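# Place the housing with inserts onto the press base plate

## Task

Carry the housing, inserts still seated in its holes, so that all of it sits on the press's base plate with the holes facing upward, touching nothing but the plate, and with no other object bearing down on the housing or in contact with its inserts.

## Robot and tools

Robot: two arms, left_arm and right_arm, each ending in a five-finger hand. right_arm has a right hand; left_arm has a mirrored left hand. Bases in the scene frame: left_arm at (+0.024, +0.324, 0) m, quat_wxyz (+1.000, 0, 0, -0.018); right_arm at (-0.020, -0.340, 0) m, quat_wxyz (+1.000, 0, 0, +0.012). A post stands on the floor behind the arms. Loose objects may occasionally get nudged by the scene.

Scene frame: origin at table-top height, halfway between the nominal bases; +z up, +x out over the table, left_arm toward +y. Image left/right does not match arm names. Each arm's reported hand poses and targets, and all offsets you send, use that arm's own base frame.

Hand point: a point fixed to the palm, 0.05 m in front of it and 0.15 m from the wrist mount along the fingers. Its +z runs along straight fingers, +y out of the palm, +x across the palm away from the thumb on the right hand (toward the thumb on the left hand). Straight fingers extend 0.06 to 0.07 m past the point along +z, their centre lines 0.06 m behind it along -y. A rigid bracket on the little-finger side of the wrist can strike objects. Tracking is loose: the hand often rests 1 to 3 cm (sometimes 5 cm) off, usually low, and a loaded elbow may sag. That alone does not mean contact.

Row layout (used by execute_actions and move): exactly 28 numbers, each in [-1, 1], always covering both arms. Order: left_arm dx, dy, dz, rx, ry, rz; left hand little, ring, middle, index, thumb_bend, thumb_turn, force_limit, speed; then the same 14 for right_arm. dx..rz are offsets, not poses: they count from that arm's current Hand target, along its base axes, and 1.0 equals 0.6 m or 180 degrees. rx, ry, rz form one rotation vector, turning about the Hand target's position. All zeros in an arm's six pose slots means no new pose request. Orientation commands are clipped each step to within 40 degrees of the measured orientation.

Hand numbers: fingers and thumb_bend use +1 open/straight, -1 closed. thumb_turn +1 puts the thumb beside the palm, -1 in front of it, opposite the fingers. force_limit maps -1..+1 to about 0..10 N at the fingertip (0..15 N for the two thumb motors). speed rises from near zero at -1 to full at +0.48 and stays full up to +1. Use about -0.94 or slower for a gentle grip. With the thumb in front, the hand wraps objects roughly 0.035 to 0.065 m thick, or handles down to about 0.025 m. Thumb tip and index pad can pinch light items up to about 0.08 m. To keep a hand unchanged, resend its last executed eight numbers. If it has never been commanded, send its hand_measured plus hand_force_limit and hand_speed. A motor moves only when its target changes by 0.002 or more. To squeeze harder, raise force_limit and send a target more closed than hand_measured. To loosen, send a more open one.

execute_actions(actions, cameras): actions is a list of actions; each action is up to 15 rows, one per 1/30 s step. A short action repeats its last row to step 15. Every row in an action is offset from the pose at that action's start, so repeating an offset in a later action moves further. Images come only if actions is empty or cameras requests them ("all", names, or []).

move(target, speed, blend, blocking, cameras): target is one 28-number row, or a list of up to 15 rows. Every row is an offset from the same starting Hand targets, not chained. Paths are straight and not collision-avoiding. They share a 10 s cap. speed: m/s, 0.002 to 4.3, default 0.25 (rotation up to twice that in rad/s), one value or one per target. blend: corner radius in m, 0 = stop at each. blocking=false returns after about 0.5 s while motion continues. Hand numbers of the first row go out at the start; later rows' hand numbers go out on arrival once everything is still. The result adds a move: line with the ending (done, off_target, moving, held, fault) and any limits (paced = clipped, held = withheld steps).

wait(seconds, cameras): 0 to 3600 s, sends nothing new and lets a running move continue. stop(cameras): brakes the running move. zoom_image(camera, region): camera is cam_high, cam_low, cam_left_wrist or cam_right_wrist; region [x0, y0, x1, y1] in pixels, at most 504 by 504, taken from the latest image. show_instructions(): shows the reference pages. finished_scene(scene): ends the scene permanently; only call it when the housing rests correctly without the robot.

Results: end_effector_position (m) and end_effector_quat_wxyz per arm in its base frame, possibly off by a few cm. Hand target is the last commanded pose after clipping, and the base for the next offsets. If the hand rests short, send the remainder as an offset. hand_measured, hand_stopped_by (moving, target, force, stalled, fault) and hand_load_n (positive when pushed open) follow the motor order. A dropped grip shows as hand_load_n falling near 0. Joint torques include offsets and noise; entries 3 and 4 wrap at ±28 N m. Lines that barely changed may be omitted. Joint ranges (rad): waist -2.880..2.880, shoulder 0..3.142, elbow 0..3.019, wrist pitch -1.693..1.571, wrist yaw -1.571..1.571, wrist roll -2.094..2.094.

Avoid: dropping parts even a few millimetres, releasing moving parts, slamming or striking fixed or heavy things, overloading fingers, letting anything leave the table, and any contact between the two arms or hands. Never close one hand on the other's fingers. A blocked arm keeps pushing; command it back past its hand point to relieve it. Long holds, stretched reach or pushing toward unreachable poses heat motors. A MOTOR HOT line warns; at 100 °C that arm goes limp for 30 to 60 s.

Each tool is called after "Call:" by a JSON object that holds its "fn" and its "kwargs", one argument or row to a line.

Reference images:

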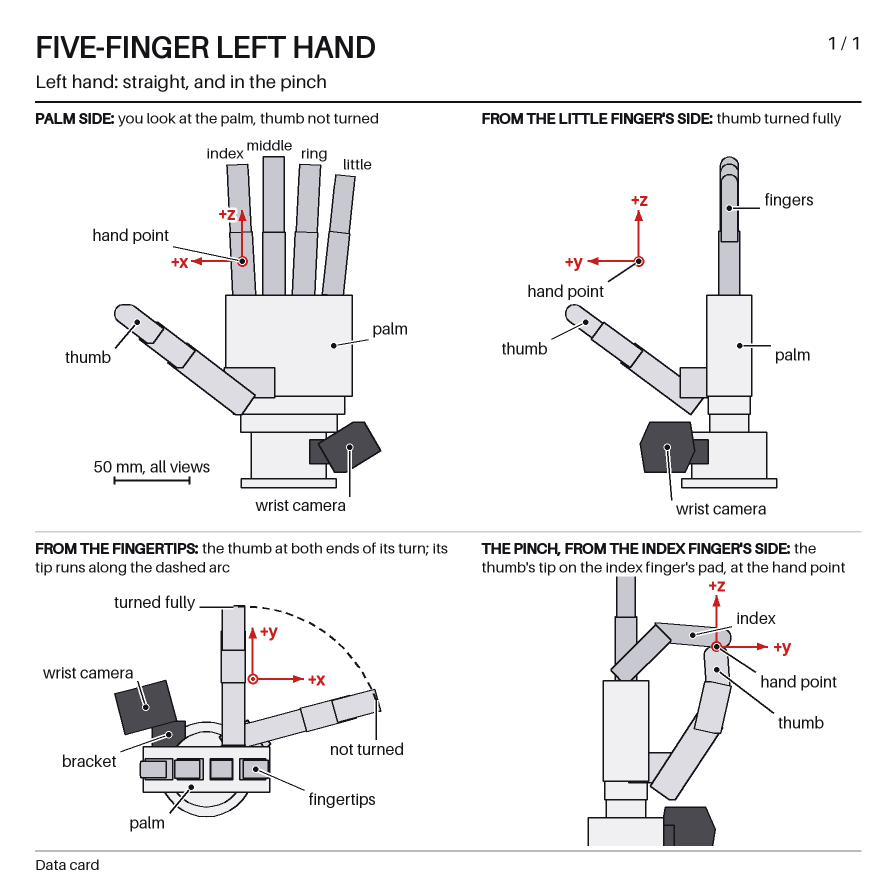

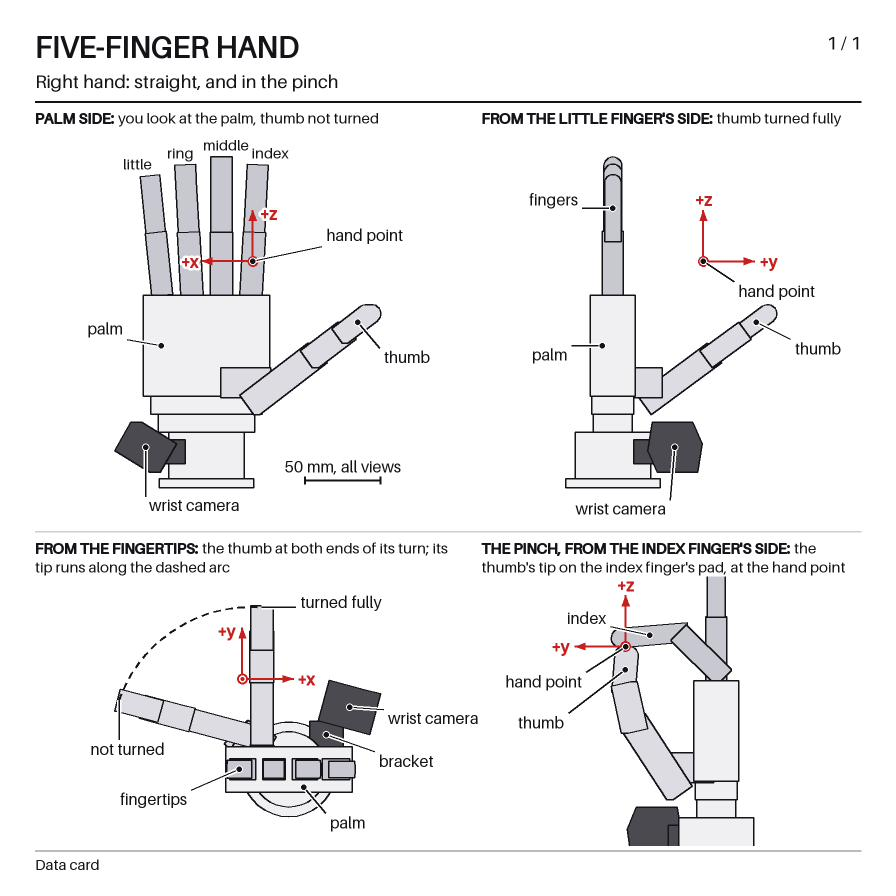

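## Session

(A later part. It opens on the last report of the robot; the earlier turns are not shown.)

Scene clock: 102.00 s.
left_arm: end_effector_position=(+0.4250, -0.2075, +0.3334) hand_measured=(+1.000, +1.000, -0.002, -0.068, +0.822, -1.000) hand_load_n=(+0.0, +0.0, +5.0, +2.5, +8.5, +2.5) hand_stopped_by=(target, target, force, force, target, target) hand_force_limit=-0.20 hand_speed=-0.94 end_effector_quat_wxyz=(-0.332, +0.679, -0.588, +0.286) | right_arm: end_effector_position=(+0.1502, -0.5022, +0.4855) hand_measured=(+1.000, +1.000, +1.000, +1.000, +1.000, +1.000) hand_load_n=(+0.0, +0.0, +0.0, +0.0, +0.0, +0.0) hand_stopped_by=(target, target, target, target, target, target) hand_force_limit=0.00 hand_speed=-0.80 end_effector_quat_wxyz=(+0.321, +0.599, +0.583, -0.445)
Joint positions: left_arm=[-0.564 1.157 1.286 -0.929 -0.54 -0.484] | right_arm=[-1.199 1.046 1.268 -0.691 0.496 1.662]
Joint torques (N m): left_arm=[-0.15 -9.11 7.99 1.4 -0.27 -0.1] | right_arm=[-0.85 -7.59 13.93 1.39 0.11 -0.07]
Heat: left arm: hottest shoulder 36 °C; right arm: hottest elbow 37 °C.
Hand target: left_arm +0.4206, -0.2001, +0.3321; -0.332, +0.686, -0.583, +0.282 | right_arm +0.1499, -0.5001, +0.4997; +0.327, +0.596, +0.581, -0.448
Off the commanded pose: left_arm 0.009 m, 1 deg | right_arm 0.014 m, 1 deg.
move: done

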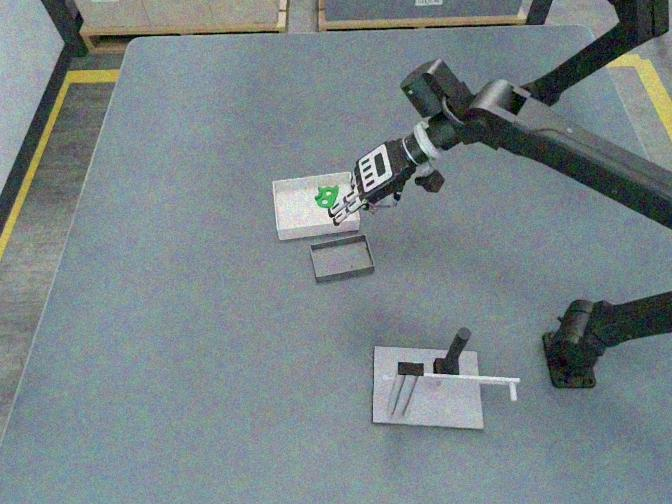

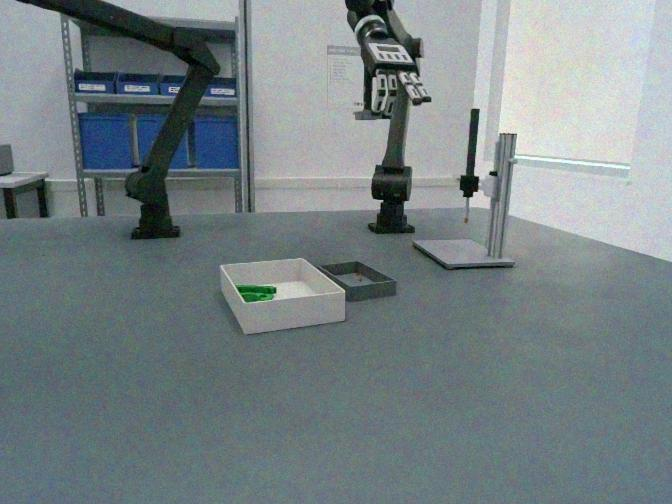

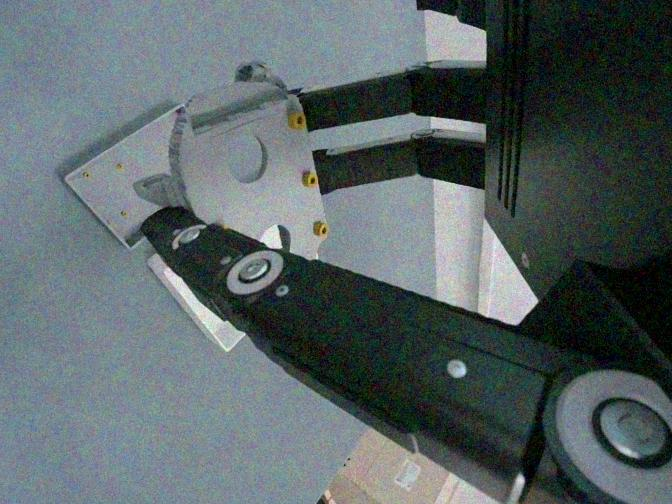

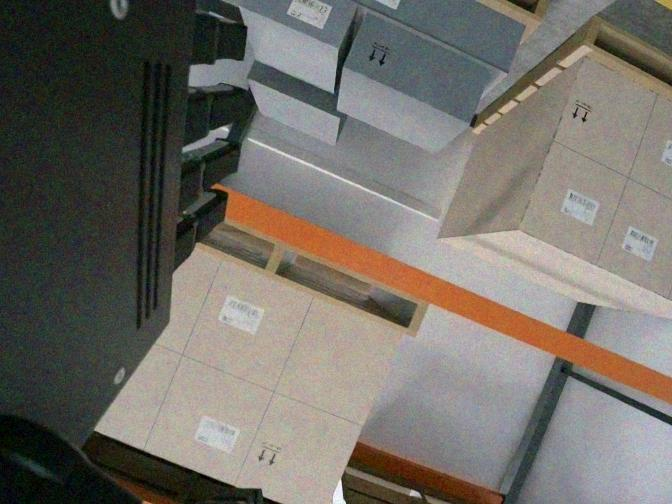

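Call:
{"fn": "move", "kwargs": {
  "target": [-0.1333, 0.1333, -0.1333, 0, 0, 0.25, 1, 1, -0.3, -0.3, 0.82, -1, -0.2, -0.94, 0, 0, 0, 0, 0, 0, 1, 1, 1, 1, 1, 1, 0, -0.8],
  "speed": 0.15,
  "cameras": ["all"]
}}

Scene clock: 105.73 s.
left_arm: end_effector_position=(+0.3433, -0.1193, +0.2593) hand_measured=(+1.000, +1.000, -0.002, -0.068, +0.822, -1.000) hand_load_n=(+0.0, +0.0, +4.5, +2.5, +8.5, +2.5) hand_stopped_by=(target, target, force, force, target, target) hand_force_limit=-0.20 hand_speed=-0.94 end_effector_quat_wxyz=(-0.410, +0.859, -0.271, +0.143) | right_arm: end_effector_position=(+0.1502, -0.5022, +0.4855) hand_measured=(+1.000, +1.000, +1.000, +1.000, +1.000, +1.000) hand_load_n=(+0.0, +0.0, +0.0, +0.0, +0.0, +0.0) hand_stopped_by=(target, target, target, target, target, target) hand_force_limit=0.00 hand_speed=-0.80 end_effector_quat_wxyz=(+0.321, +0.599, +0.583, -0.445)
Joint positions: left_arm=[-0.657 1.162 1.15 -1.579 -0.899 -1.625] | right_arm=[-1.199 1.046 1.268 -0.691 0.496 1.662]
Joint torques (N m): left_arm=[-1.03 -6.07 7.39 -0.08 -0.58 -0.17] | right_arm=[-0.85 -7.59 13.91 1.39 0.11 -0.06]
Heat: left arm: hottest shoulder 36 °C; right arm: hottest elbow 37 °C.
Hand target: left_arm +0.3406, -0.1202, +0.2521; -0.415, +0.857, -0.276, +0.134 | right_arm +0.1499, -0.5001, +0.4997; +0.327, +0.596, +0.581, -0.448
Off the commanded pose: left_arm 0.008 m, 1 deg | right_arm 0.014 m, 1 deg.
move: done

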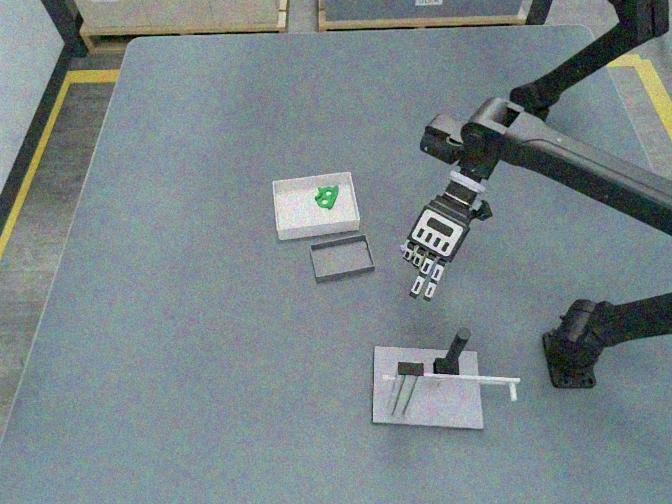

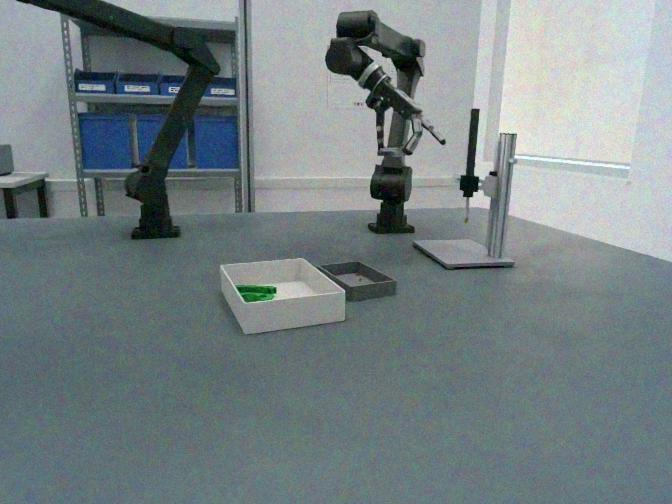

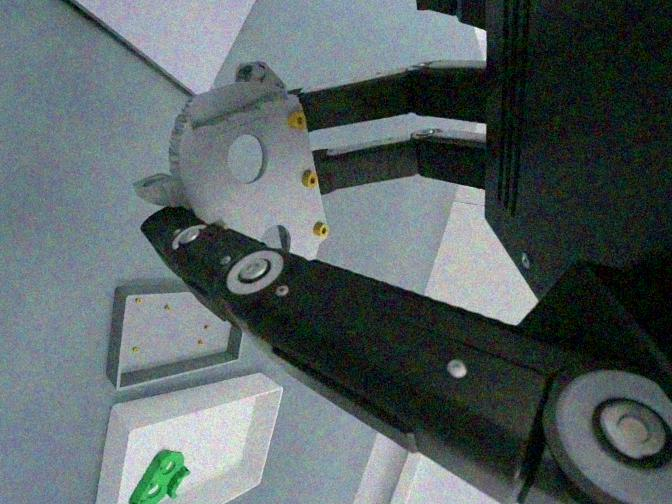

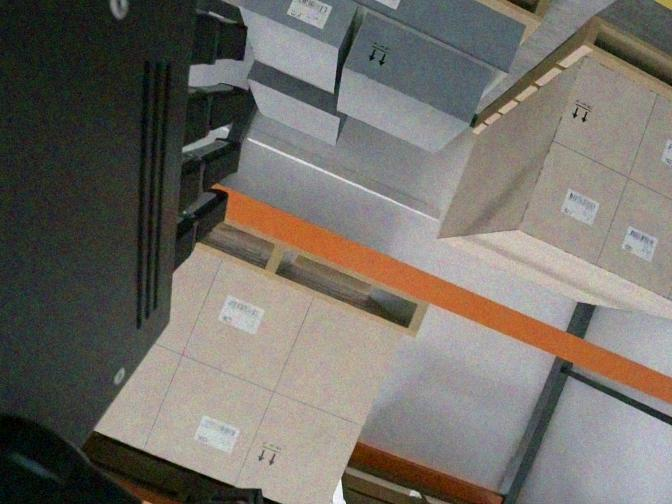

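Call:
{"fn": "move", "kwargs": {
  "target": [-0.1627, 0.105, -0.185, 0, 0, 0.0278, 1, 1, -0.3, -0.3, 0.82, -1, -0.2, -0.94, 0, 0, 0, 0, 0, 0, 1, 1, 1, 1, 1, 1, 0, -0.8],
  "speed": 0.12,
  "cameras": ["all"]
}}

Scene clock: 109.40 s.
left_arm: end_effector_position=(+0.2432, -0.0552, +0.1423) hand_measured=(+1.000, +1.000, -0.002, -0.068, +0.822, -1.000) hand_load_n=(+0.0, +0.0, +5.0, +2.5, +8.5, +2.5) hand_stopped_by=(target, target, force, force, target, target) hand_force_limit=-0.20 hand_speed=-0.94 end_effector_quat_wxyz=(-0.424, +0.866, -0.242, +0.107) | right_arm: end_effector_position=(+0.1502, -0.5022, +0.4855) hand_measured=(+1.000, +1.000, +1.000, +1.000, +1.000, +1.000) hand_load_n=(+0.0, +0.0, +0.0, +0.0, +0.0, +0.0) hand_stopped_by=(target, target, target, target, target, target) hand_force_limit=0.00 hand_speed=-0.80 end_effector_quat_wxyz=(+0.321, +0.599, +0.583, -0.445)
Joint positions: left_arm=[-0.716 0.966 0.705 -1.553 -0.88 -1.857] | right_arm=[-1.199 1.046 1.268 -0.691 0.496 1.662]
Joint torques (N m): left_arm=[-0.62 -3.08 6.61 0.49 -0.42 -0.15] | right_arm=[-0.85 -7.65 13.91 1.39 0.11 -0.06]
Heat: left arm: hottest shoulder 36 °C; right arm: hottest elbow 37 °C.
Hand target: left_arm +0.2429, -0.0572, +0.1411; -0.420, +0.868, -0.238, +0.116 | right_arm +0.1499, -0.5001, +0.4997; +0.327, +0.596, +0.581, -0.448
Off the commanded pose: left_arm 0.002 m, 1 deg | right_arm 0.014 m, 1 deg.
move: done

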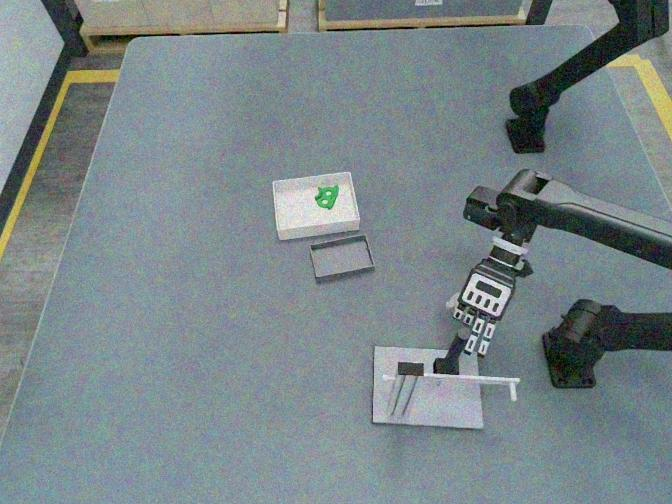

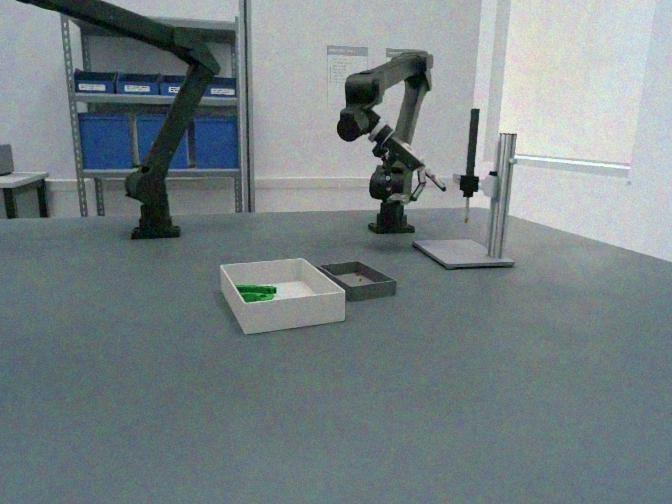

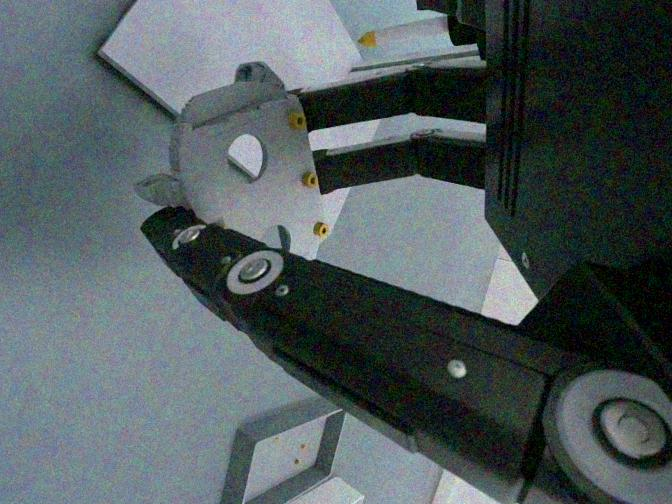

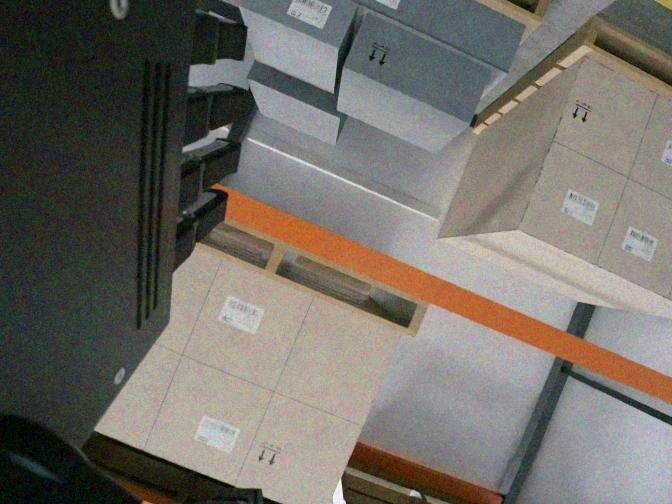

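Call:
{"fn": "zoom_image", "kwargs": {
  "camera": "cam_left_wrist",
  "region": [80, 0, 500, 270]
}}

Call:
{"fn": "zoom_image", "kwargs": {
  "camera": "cam_high",
  "region": [350, 250, 570, 450]
}}

Scaled by 1.200.

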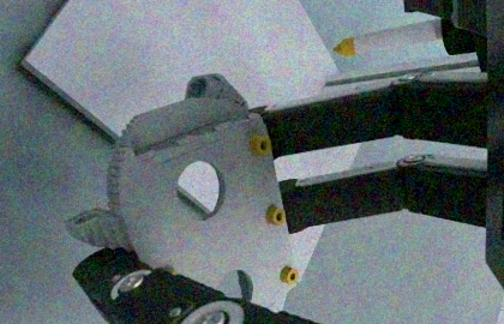

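Scaled by 2.291.

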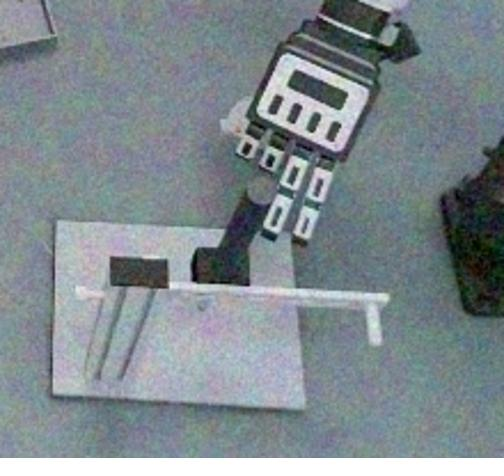

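Call:
{"fn": "zoom_image", "kwargs": {
  "camera": "cam_left_wrist",
  "region": [250, 90, 410, 270]
}}

Scaled by 2.800.

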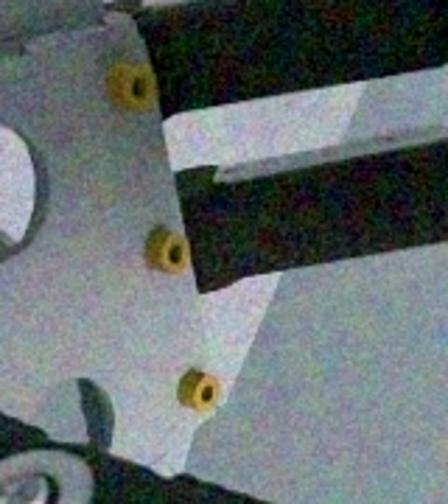

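Call:
{"fn": "move", "kwargs": {
  "target": [0.0145, 0.059, -0.035, 0, 0, 0.0833, 1, 1, -0.3, -0.3, 0.82, -1, -0.2, -0.94, 0, 0, 0, 0, 0, 0, 1, 1, 1, 1, 1, 1, 0, -0.8],
  "speed": 0.08,
  "cameras": ["all"]
}}

Scene clock: 113.37 s.
left_arm: end_effector_position=(+0.2555, -0.0267, +0.1251) hand_measured=(+1.000, +1.000, -0.002, -0.068, +0.822, -1.000) hand_load_n=(+0.0, +0.0, +5.0, +3.0, +8.5, +2.5) hand_stopped_by=(target, target, force, force, target, target) hand_force_limit=-0.20 hand_speed=-0.94 end_effector_quat_wxyz=(-0.427, +0.892, -0.127, +0.070) | right_arm: end_effector_position=(+0.1502, -0.5022, +0.4855) hand_measured=(+1.000, +1.000, +1.000, +1.000, +1.000, +1.000) hand_load_n=(+0.0, +0.0, +0.0, +0.0, +0.0, +0.0) hand_stopped_by=(target, target, target, target, target, target) hand_force_limit=0.00 hand_speed=-0.80 end_effector_quat_wxyz=(+0.321, +0.599, +0.583, -0.445)
Joint positions: left_arm=[-0.584 1.054 0.705 -1.553 -0.849 -2.022] | right_arm=[-1.199 1.046 1.268 -0.691 0.496 1.662]
Joint torques (N m): left_arm=[0.21 -3.02 6.2 -0.54 -0.29 -0.17] | right_arm=[-0.85 -7.65 13.91 1.39 0.12 -0.06]
Heat: left arm: hottest shoulder 35 °C; right arm: hottest elbow 38 °C.
Hand target: left_arm +0.2516, -0.0218, +0.1200; -0.432, +0.891, -0.123, +0.060 | right_arm +0.1499, -0.5001, +0.4997; +0.327, +0.596, +0.581, -0.448
Off the commanded pose: left_arm 0.008 m, 1 deg | right_arm 0.014 m, 1 deg.
move: done

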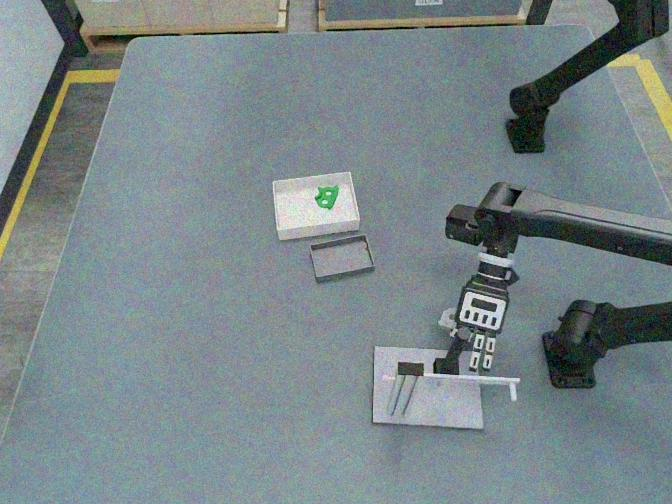

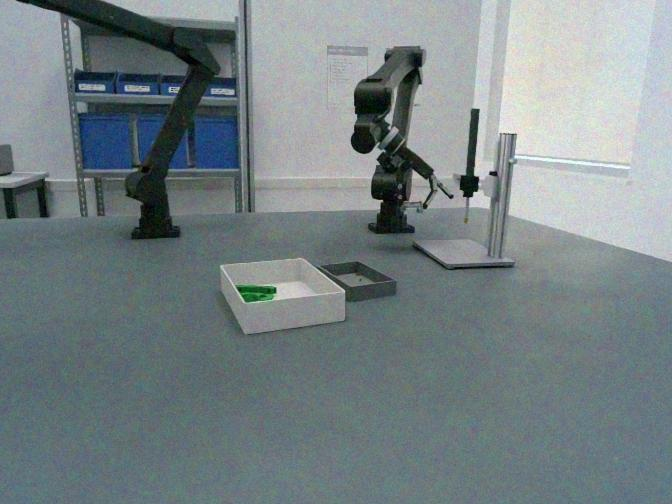

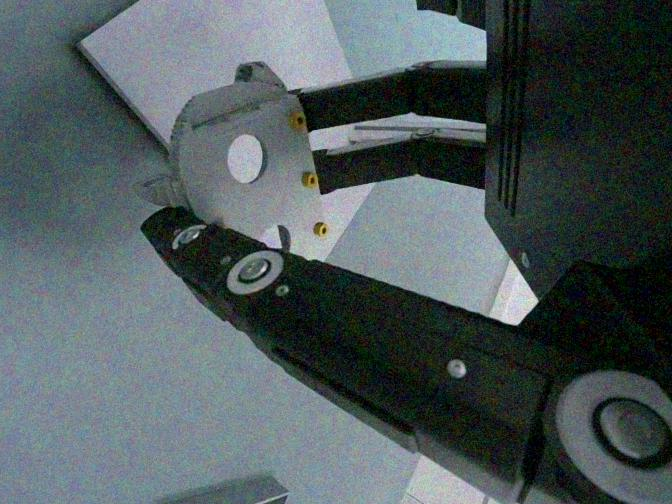

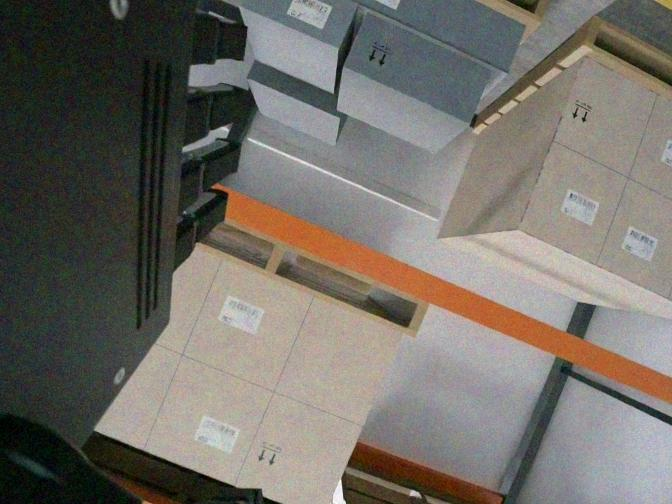

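Call:
{"fn": "move", "kwargs": {
  "target": [-0.0152, 0.0495, -0.01, 0, 0, 0.0111, 1, 1, -0.3, -0.3, 0.82, -1, -0.2, -0.94, 0, 0, 0, 0, 0, 0, 1, 1, 1, 1, 1, 1, 0, -0.8],
  "speed": 0.06,
  "cameras": ["all"]
}}

Scene clock: 115.67 s.
left_arm: end_effector_position=(+0.2441, +0.0051, +0.1164) hand_measured=(+1.000, +1.000, -0.002, -0.068, +0.822, -1.000) hand_load_n=(+0.0, +0.0, +5.0, +2.5, +8.5, +2.5) hand_stopped_by=(target, target, force, force, target, target) hand_force_limit=-0.20 hand_speed=-0.94 end_effector_quat_wxyz=(-0.433, +0.893, -0.108, +0.051) | right_arm: end_effector_position=(+0.1502, -0.5022, +0.4855) hand_measured=(+1.000, +1.000, +1.000, +1.000, +1.000, +1.000) hand_load_n=(+0.0, +0.0, +0.0, +0.0, -0.5, +0.0) hand_stopped_by=(target, target, target, target, target, target) hand_force_limit=0.00 hand_speed=-0.80 end_effector_quat_wxyz=(+0.321, +0.599, +0.583, -0.445)
Joint positions: left_arm=[-0.487 1.003 0.651 -1.521 -0.864 -1.958] | right_arm=[-1.199 1.046 1.268 -0.691 0.496 1.662]
Joint torques (N m): left_arm=[-0.15 -4.6 6.24 0.35 -0.55 0.16] | right_arm=[-0.85 -7.59 13.91 1.39 0.11 -0.06]
Heat: left arm: hottest shoulder 35 °C; right arm: hottest elbow 38 °C.
Hand target: left_arm +0.2425, +0.0080, +0.1141; -0.433, +0.893, -0.108, +0.052 | right_arm +0.1499, -0.5001, +0.4997; +0.327, +0.596, +0.581, -0.448
Off the commanded pose: left_arm 0.004 m, 0 deg | right_arm 0.014 m, 1 deg.
move: done

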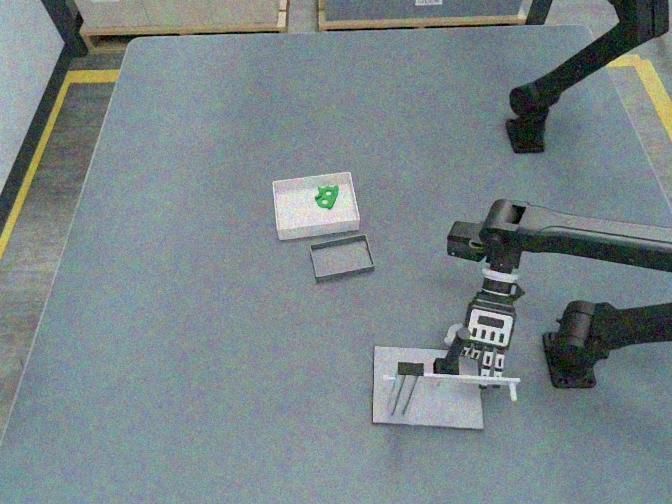

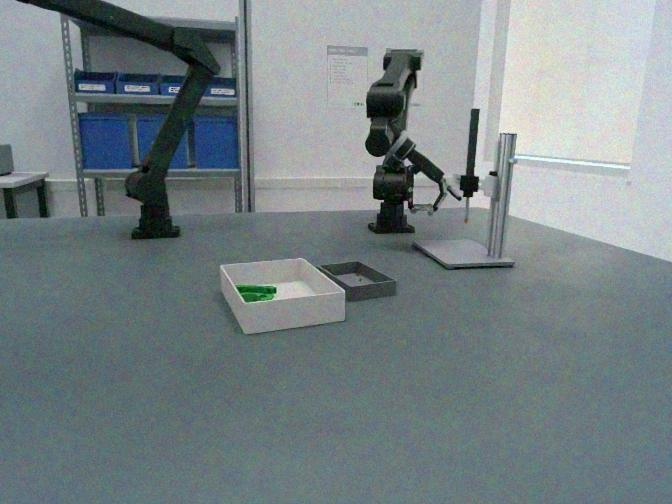

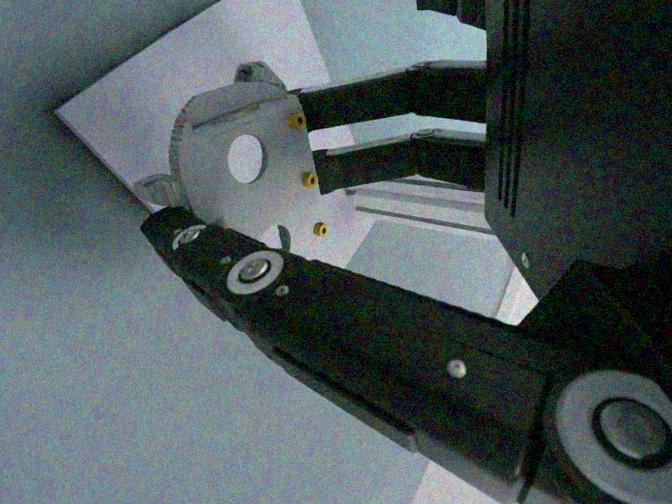

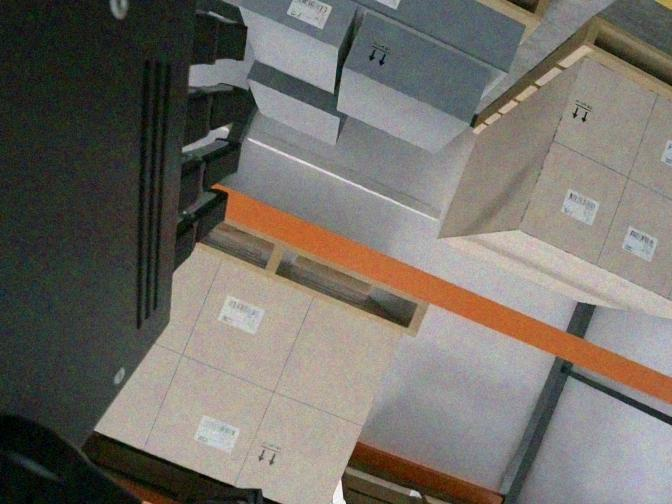

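Call:
{"fn": "zoom_image", "kwargs": {
  "camera": "cam_high",
  "region": [400, 290, 540, 440]
}}

Call:
{"fn": "zoom_image", "kwargs": {
  "camera": "cam_low",
  "region": [360, 100, 540, 280]
}}

Scaled by 3.360.

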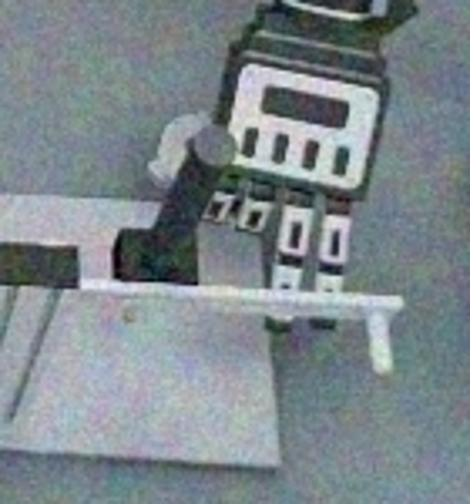

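Scaled by 2.800.

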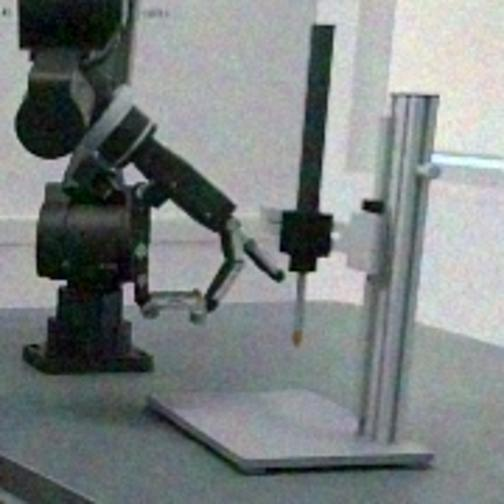

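Call:
{"fn": "move", "kwargs": {
  "target": [
    [0.0, 0.0, -0.03, 0, 0, 0.0167, 1, 1, -0.3, -0.3, 0.82, -1, -0.2, -0.94, 0, 0, 0, 0, 0, 0, 1, 1, 1, 1, 1, 1, 0, -0.8],
    [0.0272, 0.0343, -0.07, 0, 0, 0.0167, 1, 1, -0.3, -0.3, 0.82, -1, -0.2, -0.94, 0, 0, 0, 0, 0, 0, 1, 1, 1, 1, 1, 1, 0, -0.8]
  ],
  "speed": 0.06,
  "blend": 0.01,
  "cameras": ["all"]
}}

Scene clock: 118.23 s.
left_arm: end_effector_position=(+0.2617, +0.0250, +0.0779) hand_measured=(+1.000, +1.000, -0.002, -0.068, +0.822, -1.000) hand_load_n=(+0.0, -0.5, +5.0, +2.5, +8.5, +2.5) hand_stopped_by=(target, target, force, force, target, target) hand_force_limit=-0.20 hand_speed=-0.94 end_effector_quat_wxyz=(-0.431, +0.897, -0.081, +0.048) | right_arm: end_effector_position=(+0.1502, -0.5022, +0.4855) hand_measured=(+1.000, +1.000, +1.000, +1.000, +1.000, +1.000) hand_load_n=(+0.0, +0.0, +0.0, +0.0, +0.0, +0.0) hand_stopped_by=(target, target, target, target, target, target) hand_force_limit=0.00 hand_speed=-0.80 end_effector_quat_wxyz=(+0.321, +0.599, +0.583, -0.445)
Joint positions: left_arm=[-0.371 1.071 0.587 -1.296 -0.88 -1.861] | right_arm=[-1.199 1.046 1.268 -0.691 0.496 1.662]
Joint torques (N m): left_arm=[0.44 -3.84 6.01 0.51 -0.59 0.14] | right_arm=[-0.85 -7.59 13.93 1.39 0.11 -0.07]
Heat: left arm: hottest shoulder 35 °C; right arm: hottest elbow 38 °C.
Hand target: left_arm +0.2589, +0.0285, +0.0721; -0.434, +0.896, -0.084, +0.041 | right_arm +0.1499, -0.5001, +0.4997; +0.327, +0.596, +0.581, -0.448
Off the commanded pose: left_arm 0.007 m, 1 deg | right_arm 0.014 m, 1 deg.
move: done

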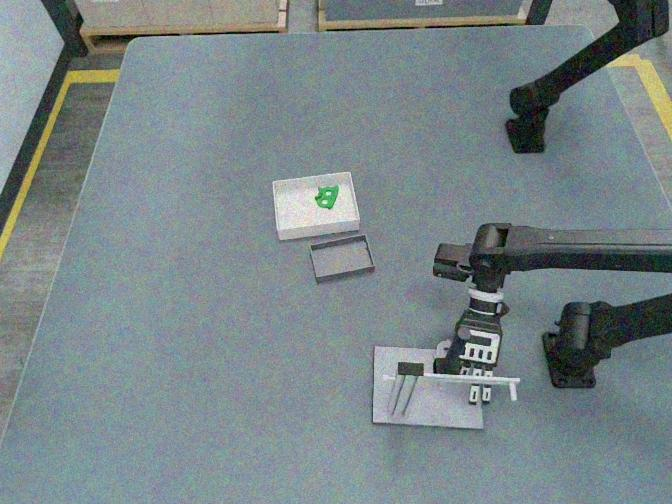

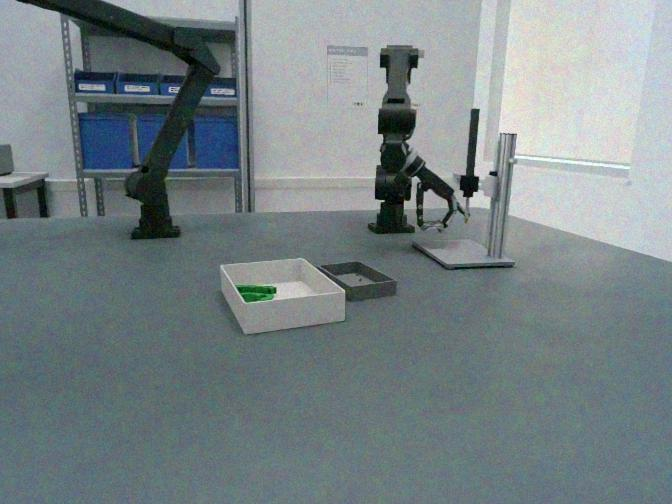

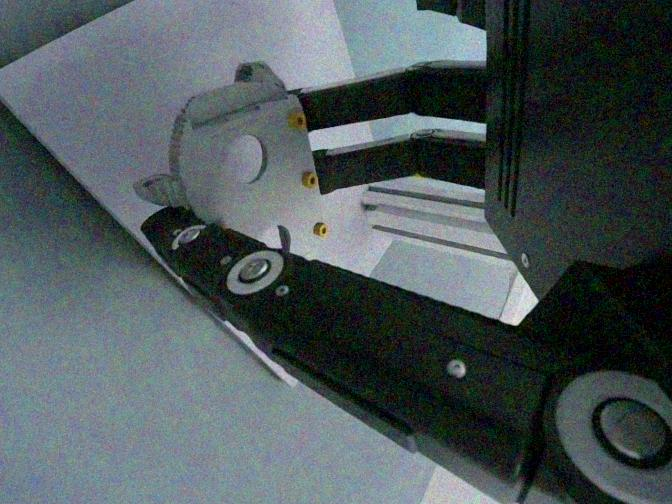

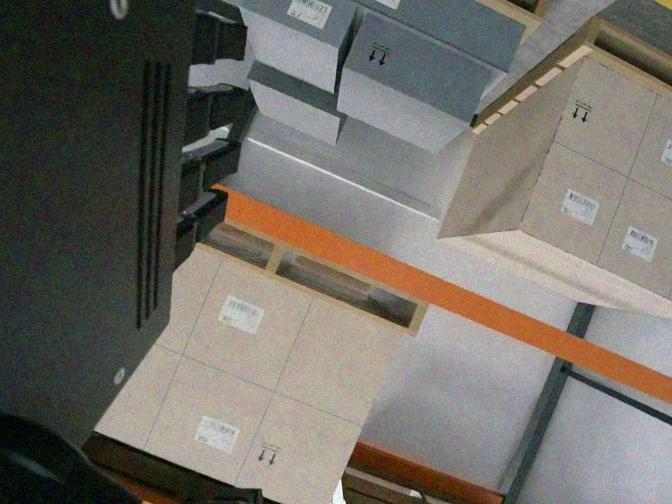

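Call:
{"fn": "zoom_image", "kwargs": {
  "camera": "cam_low",
  "region": [380, 130, 540, 290]
}}

Call:
{"fn": "zoom_image", "kwargs": {
  "camera": "cam_high",
  "region": [400, 310, 530, 440]
}}

Call:
{"fn": "zoom_image", "kwargs": {
  "camera": "cam_left_wrist",
  "region": [260, 80, 500, 300]
}}

Scaled by 3.150.

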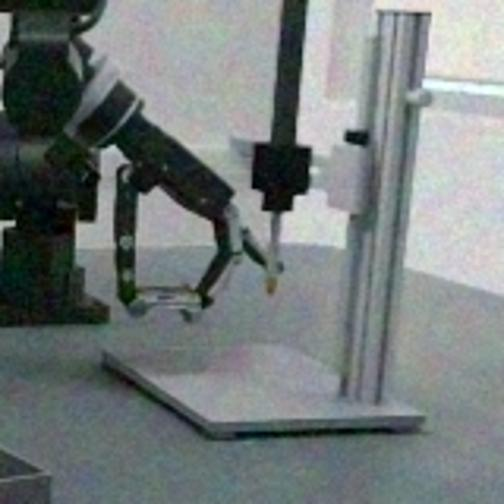

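Scaled by 3.877.

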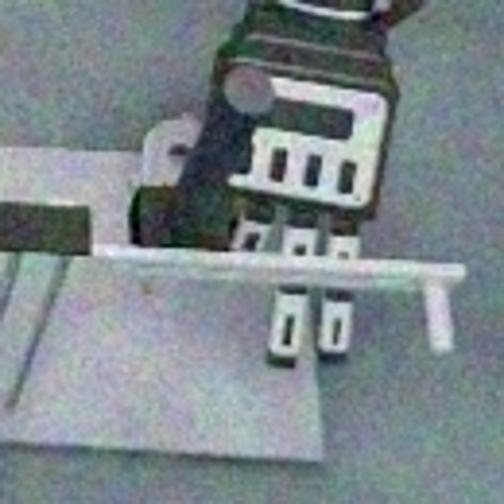

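Scaled by 2.100.

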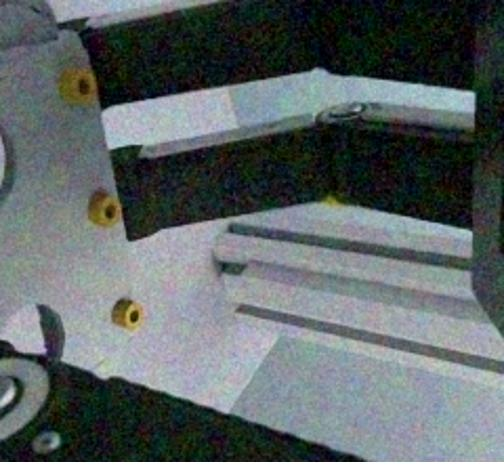

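Call:
{"fn": "move", "kwargs": {
  "target": [-0.002, 0.01, -0.0333, 0, 0, 0, 1, 1, -0.3, -0.3, 0.82, -1, -0.2, -0.94, 0, 0, 0, 0, 0, 0, 1, 1, 1, 1, 1, 1, 0, -0.8],
  "speed": 0.05,
  "cameras": ["cam_low", "cam_high", "cam_left_wrist"]
}}

Call:
{"fn": "zoom_image", "kwargs": {
  "camera": "cam_low",
  "region": [380, 130, 540, 290]
}}

Scene clock: 120.37 s.
left_arm: end_effector_position=(+0.2608, +0.0308, +0.0578) hand_measured=(+1.000, +1.000, -0.002, -0.068, +0.822, -1.000) hand_load_n=(+0.0, +0.0, +4.5, +3.0, +8.0, +2.5) hand_stopped_by=(target, target, force, force, target, target) hand_force_limit=-0.20 hand_speed=-0.94 end_effector_quat_wxyz=(-0.431, +0.897, -0.081, +0.049) | right_arm: end_effector_position=(+0.1502, -0.5022, +0.4855) hand_measured=(+1.000, +1.000, +1.000, +1.000, +1.000, +1.000) hand_load_n=(+0.0, +0.0, +0.0, +0.0, -0.5, +0.0) hand_stopped_by=(target, target, target, target, target, target) hand_force_limit=0.00 hand_speed=-0.80 end_effector_quat_wxyz=(+0.321, +0.599, +0.583, -0.445)
Joint positions: left_arm=[-0.347 1.091 0.541 -1.201 -0.884 -1.824] | right_arm=[-1.199 1.046 1.268 -0.691 0.496 1.662]
Joint torques (N m): left_arm=[-0.03 -4.25 5.53 0.64 -0.64 0.08] | right_arm=[-0.85 -7.65 13.91 1.39 0.11 -0.07]
Heat: left arm: hottest shoulder 35 °C; right arm: hottest elbow 38 °C.
Hand target: left_arm +0.2577, +0.0345, +0.0522; -0.434, +0.896, -0.084, +0.041 | right_arm +0.1499, -0.5001, +0.4997; +0.327, +0.596, +0.581, -0.448
Off the commanded pose: left_arm 0.007 m, 1 deg | right_arm 0.014 m, 1 deg.
move: done
Images, in order (width x height): cam_high 672x504, cam_low 672x504, cam_left_wrist 672x504.

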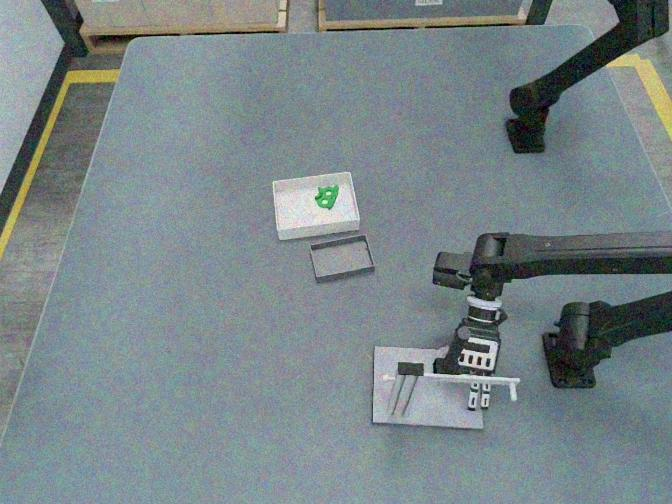

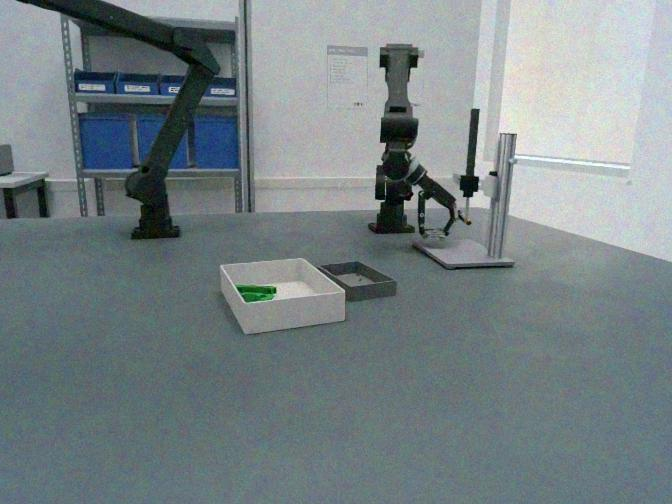

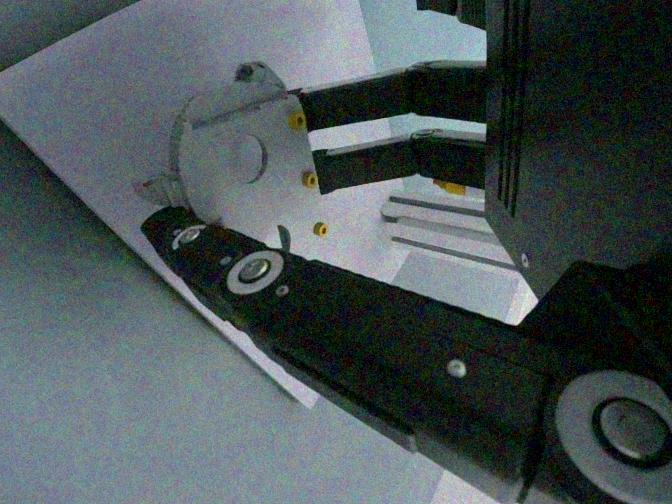

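Scaled by 3.150.

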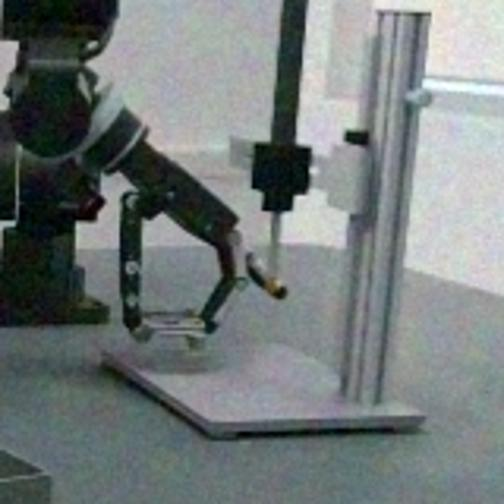

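Call:
{"fn": "move", "kwargs": {
  "target": [0, 0, -0.0183, 0, 0, 0, 1, 1, -0.3, -0.3, 0.82, -1, -0.2, -0.94, 0, 0, 0, 0, 0, 0, 1, 1, 1, 1, 1, 1, 0, -0.8],
  "speed": 0.03,
  "cameras": ["cam_low", "cam_left_wrist"]
}}

Call:
{"fn": "zoom_image", "kwargs": {
  "camera": "cam_low",
  "region": [400, 180, 500, 280]
}}

Scene clock: 122.97 s.
left_arm: end_effector_position=(+0.2610, +0.0308, +0.0468) hand_measured=(+1.000, +1.000, -0.002, -0.068, +0.822, -1.000) hand_load_n=(+0.0, +0.0, +5.0, +2.5, +8.5, +2.5) hand_stopped_by=(target, target, force, force, target, target) hand_force_limit=-0.20 hand_speed=-0.94 end_effector_quat_wxyz=(-0.431, +0.897, -0.081, +0.049) | right_arm: end_effector_position=(+0.1502, -0.5022, +0.4855) hand_measured=(+1.000, +1.000, +1.000, +1.000, +1.000, +1.000) hand_load_n=(+0.0, +0.0, +0.0, +0.0, +0.0, -0.5) hand_stopped_by=(target, target, target, target, target, target) hand_force_limit=0.00 hand_speed=-0.80 end_effector_quat_wxyz=(+0.321, +0.599, +0.583, -0.445)
Joint positions: left_arm=[-0.347 1.115 0.522 -1.157 -0.885 -1.824] | right_arm=[-1.199 1.046 1.268 -0.691 0.496 1.662]
Joint torques (N m): left_arm=[0.03 -3.66 5.57 0.72 -0.59 0.1] | right_arm=[-0.85 -7.65 13.91 1.39 0.11 -0.06]
Heat: left arm: hottest shoulder 35 °C; right arm: hottest elbow 38 °C.
Hand target: left_arm +0.2577, +0.0345, +0.0412; -0.434, +0.896, -0.084, +0.041 | right_arm +0.1499, -0.5001, +0.4997; +0.327, +0.596, +0.581, -0.448
Off the commanded pose: left_arm 0.007 m, 1 deg | right_arm 0.014 m, 1 deg.
move: done

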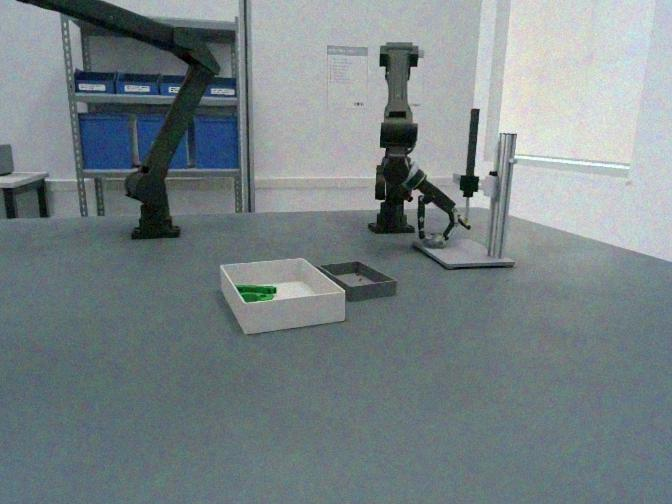

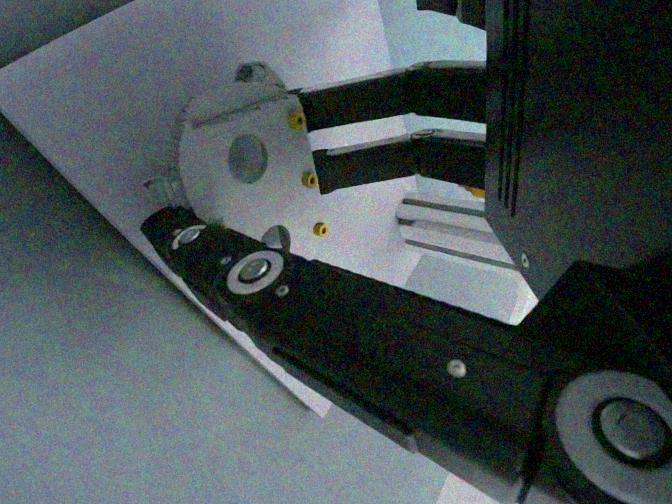

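Scaled by 5.040.

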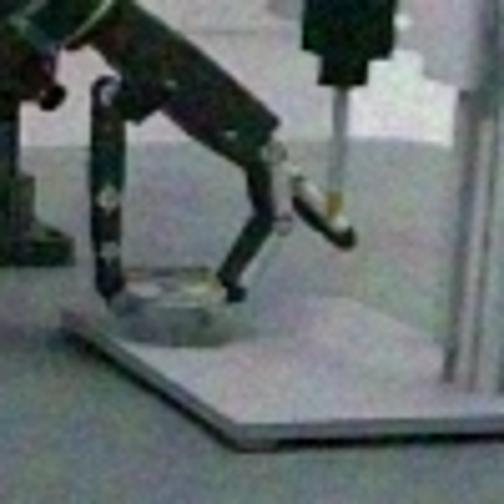

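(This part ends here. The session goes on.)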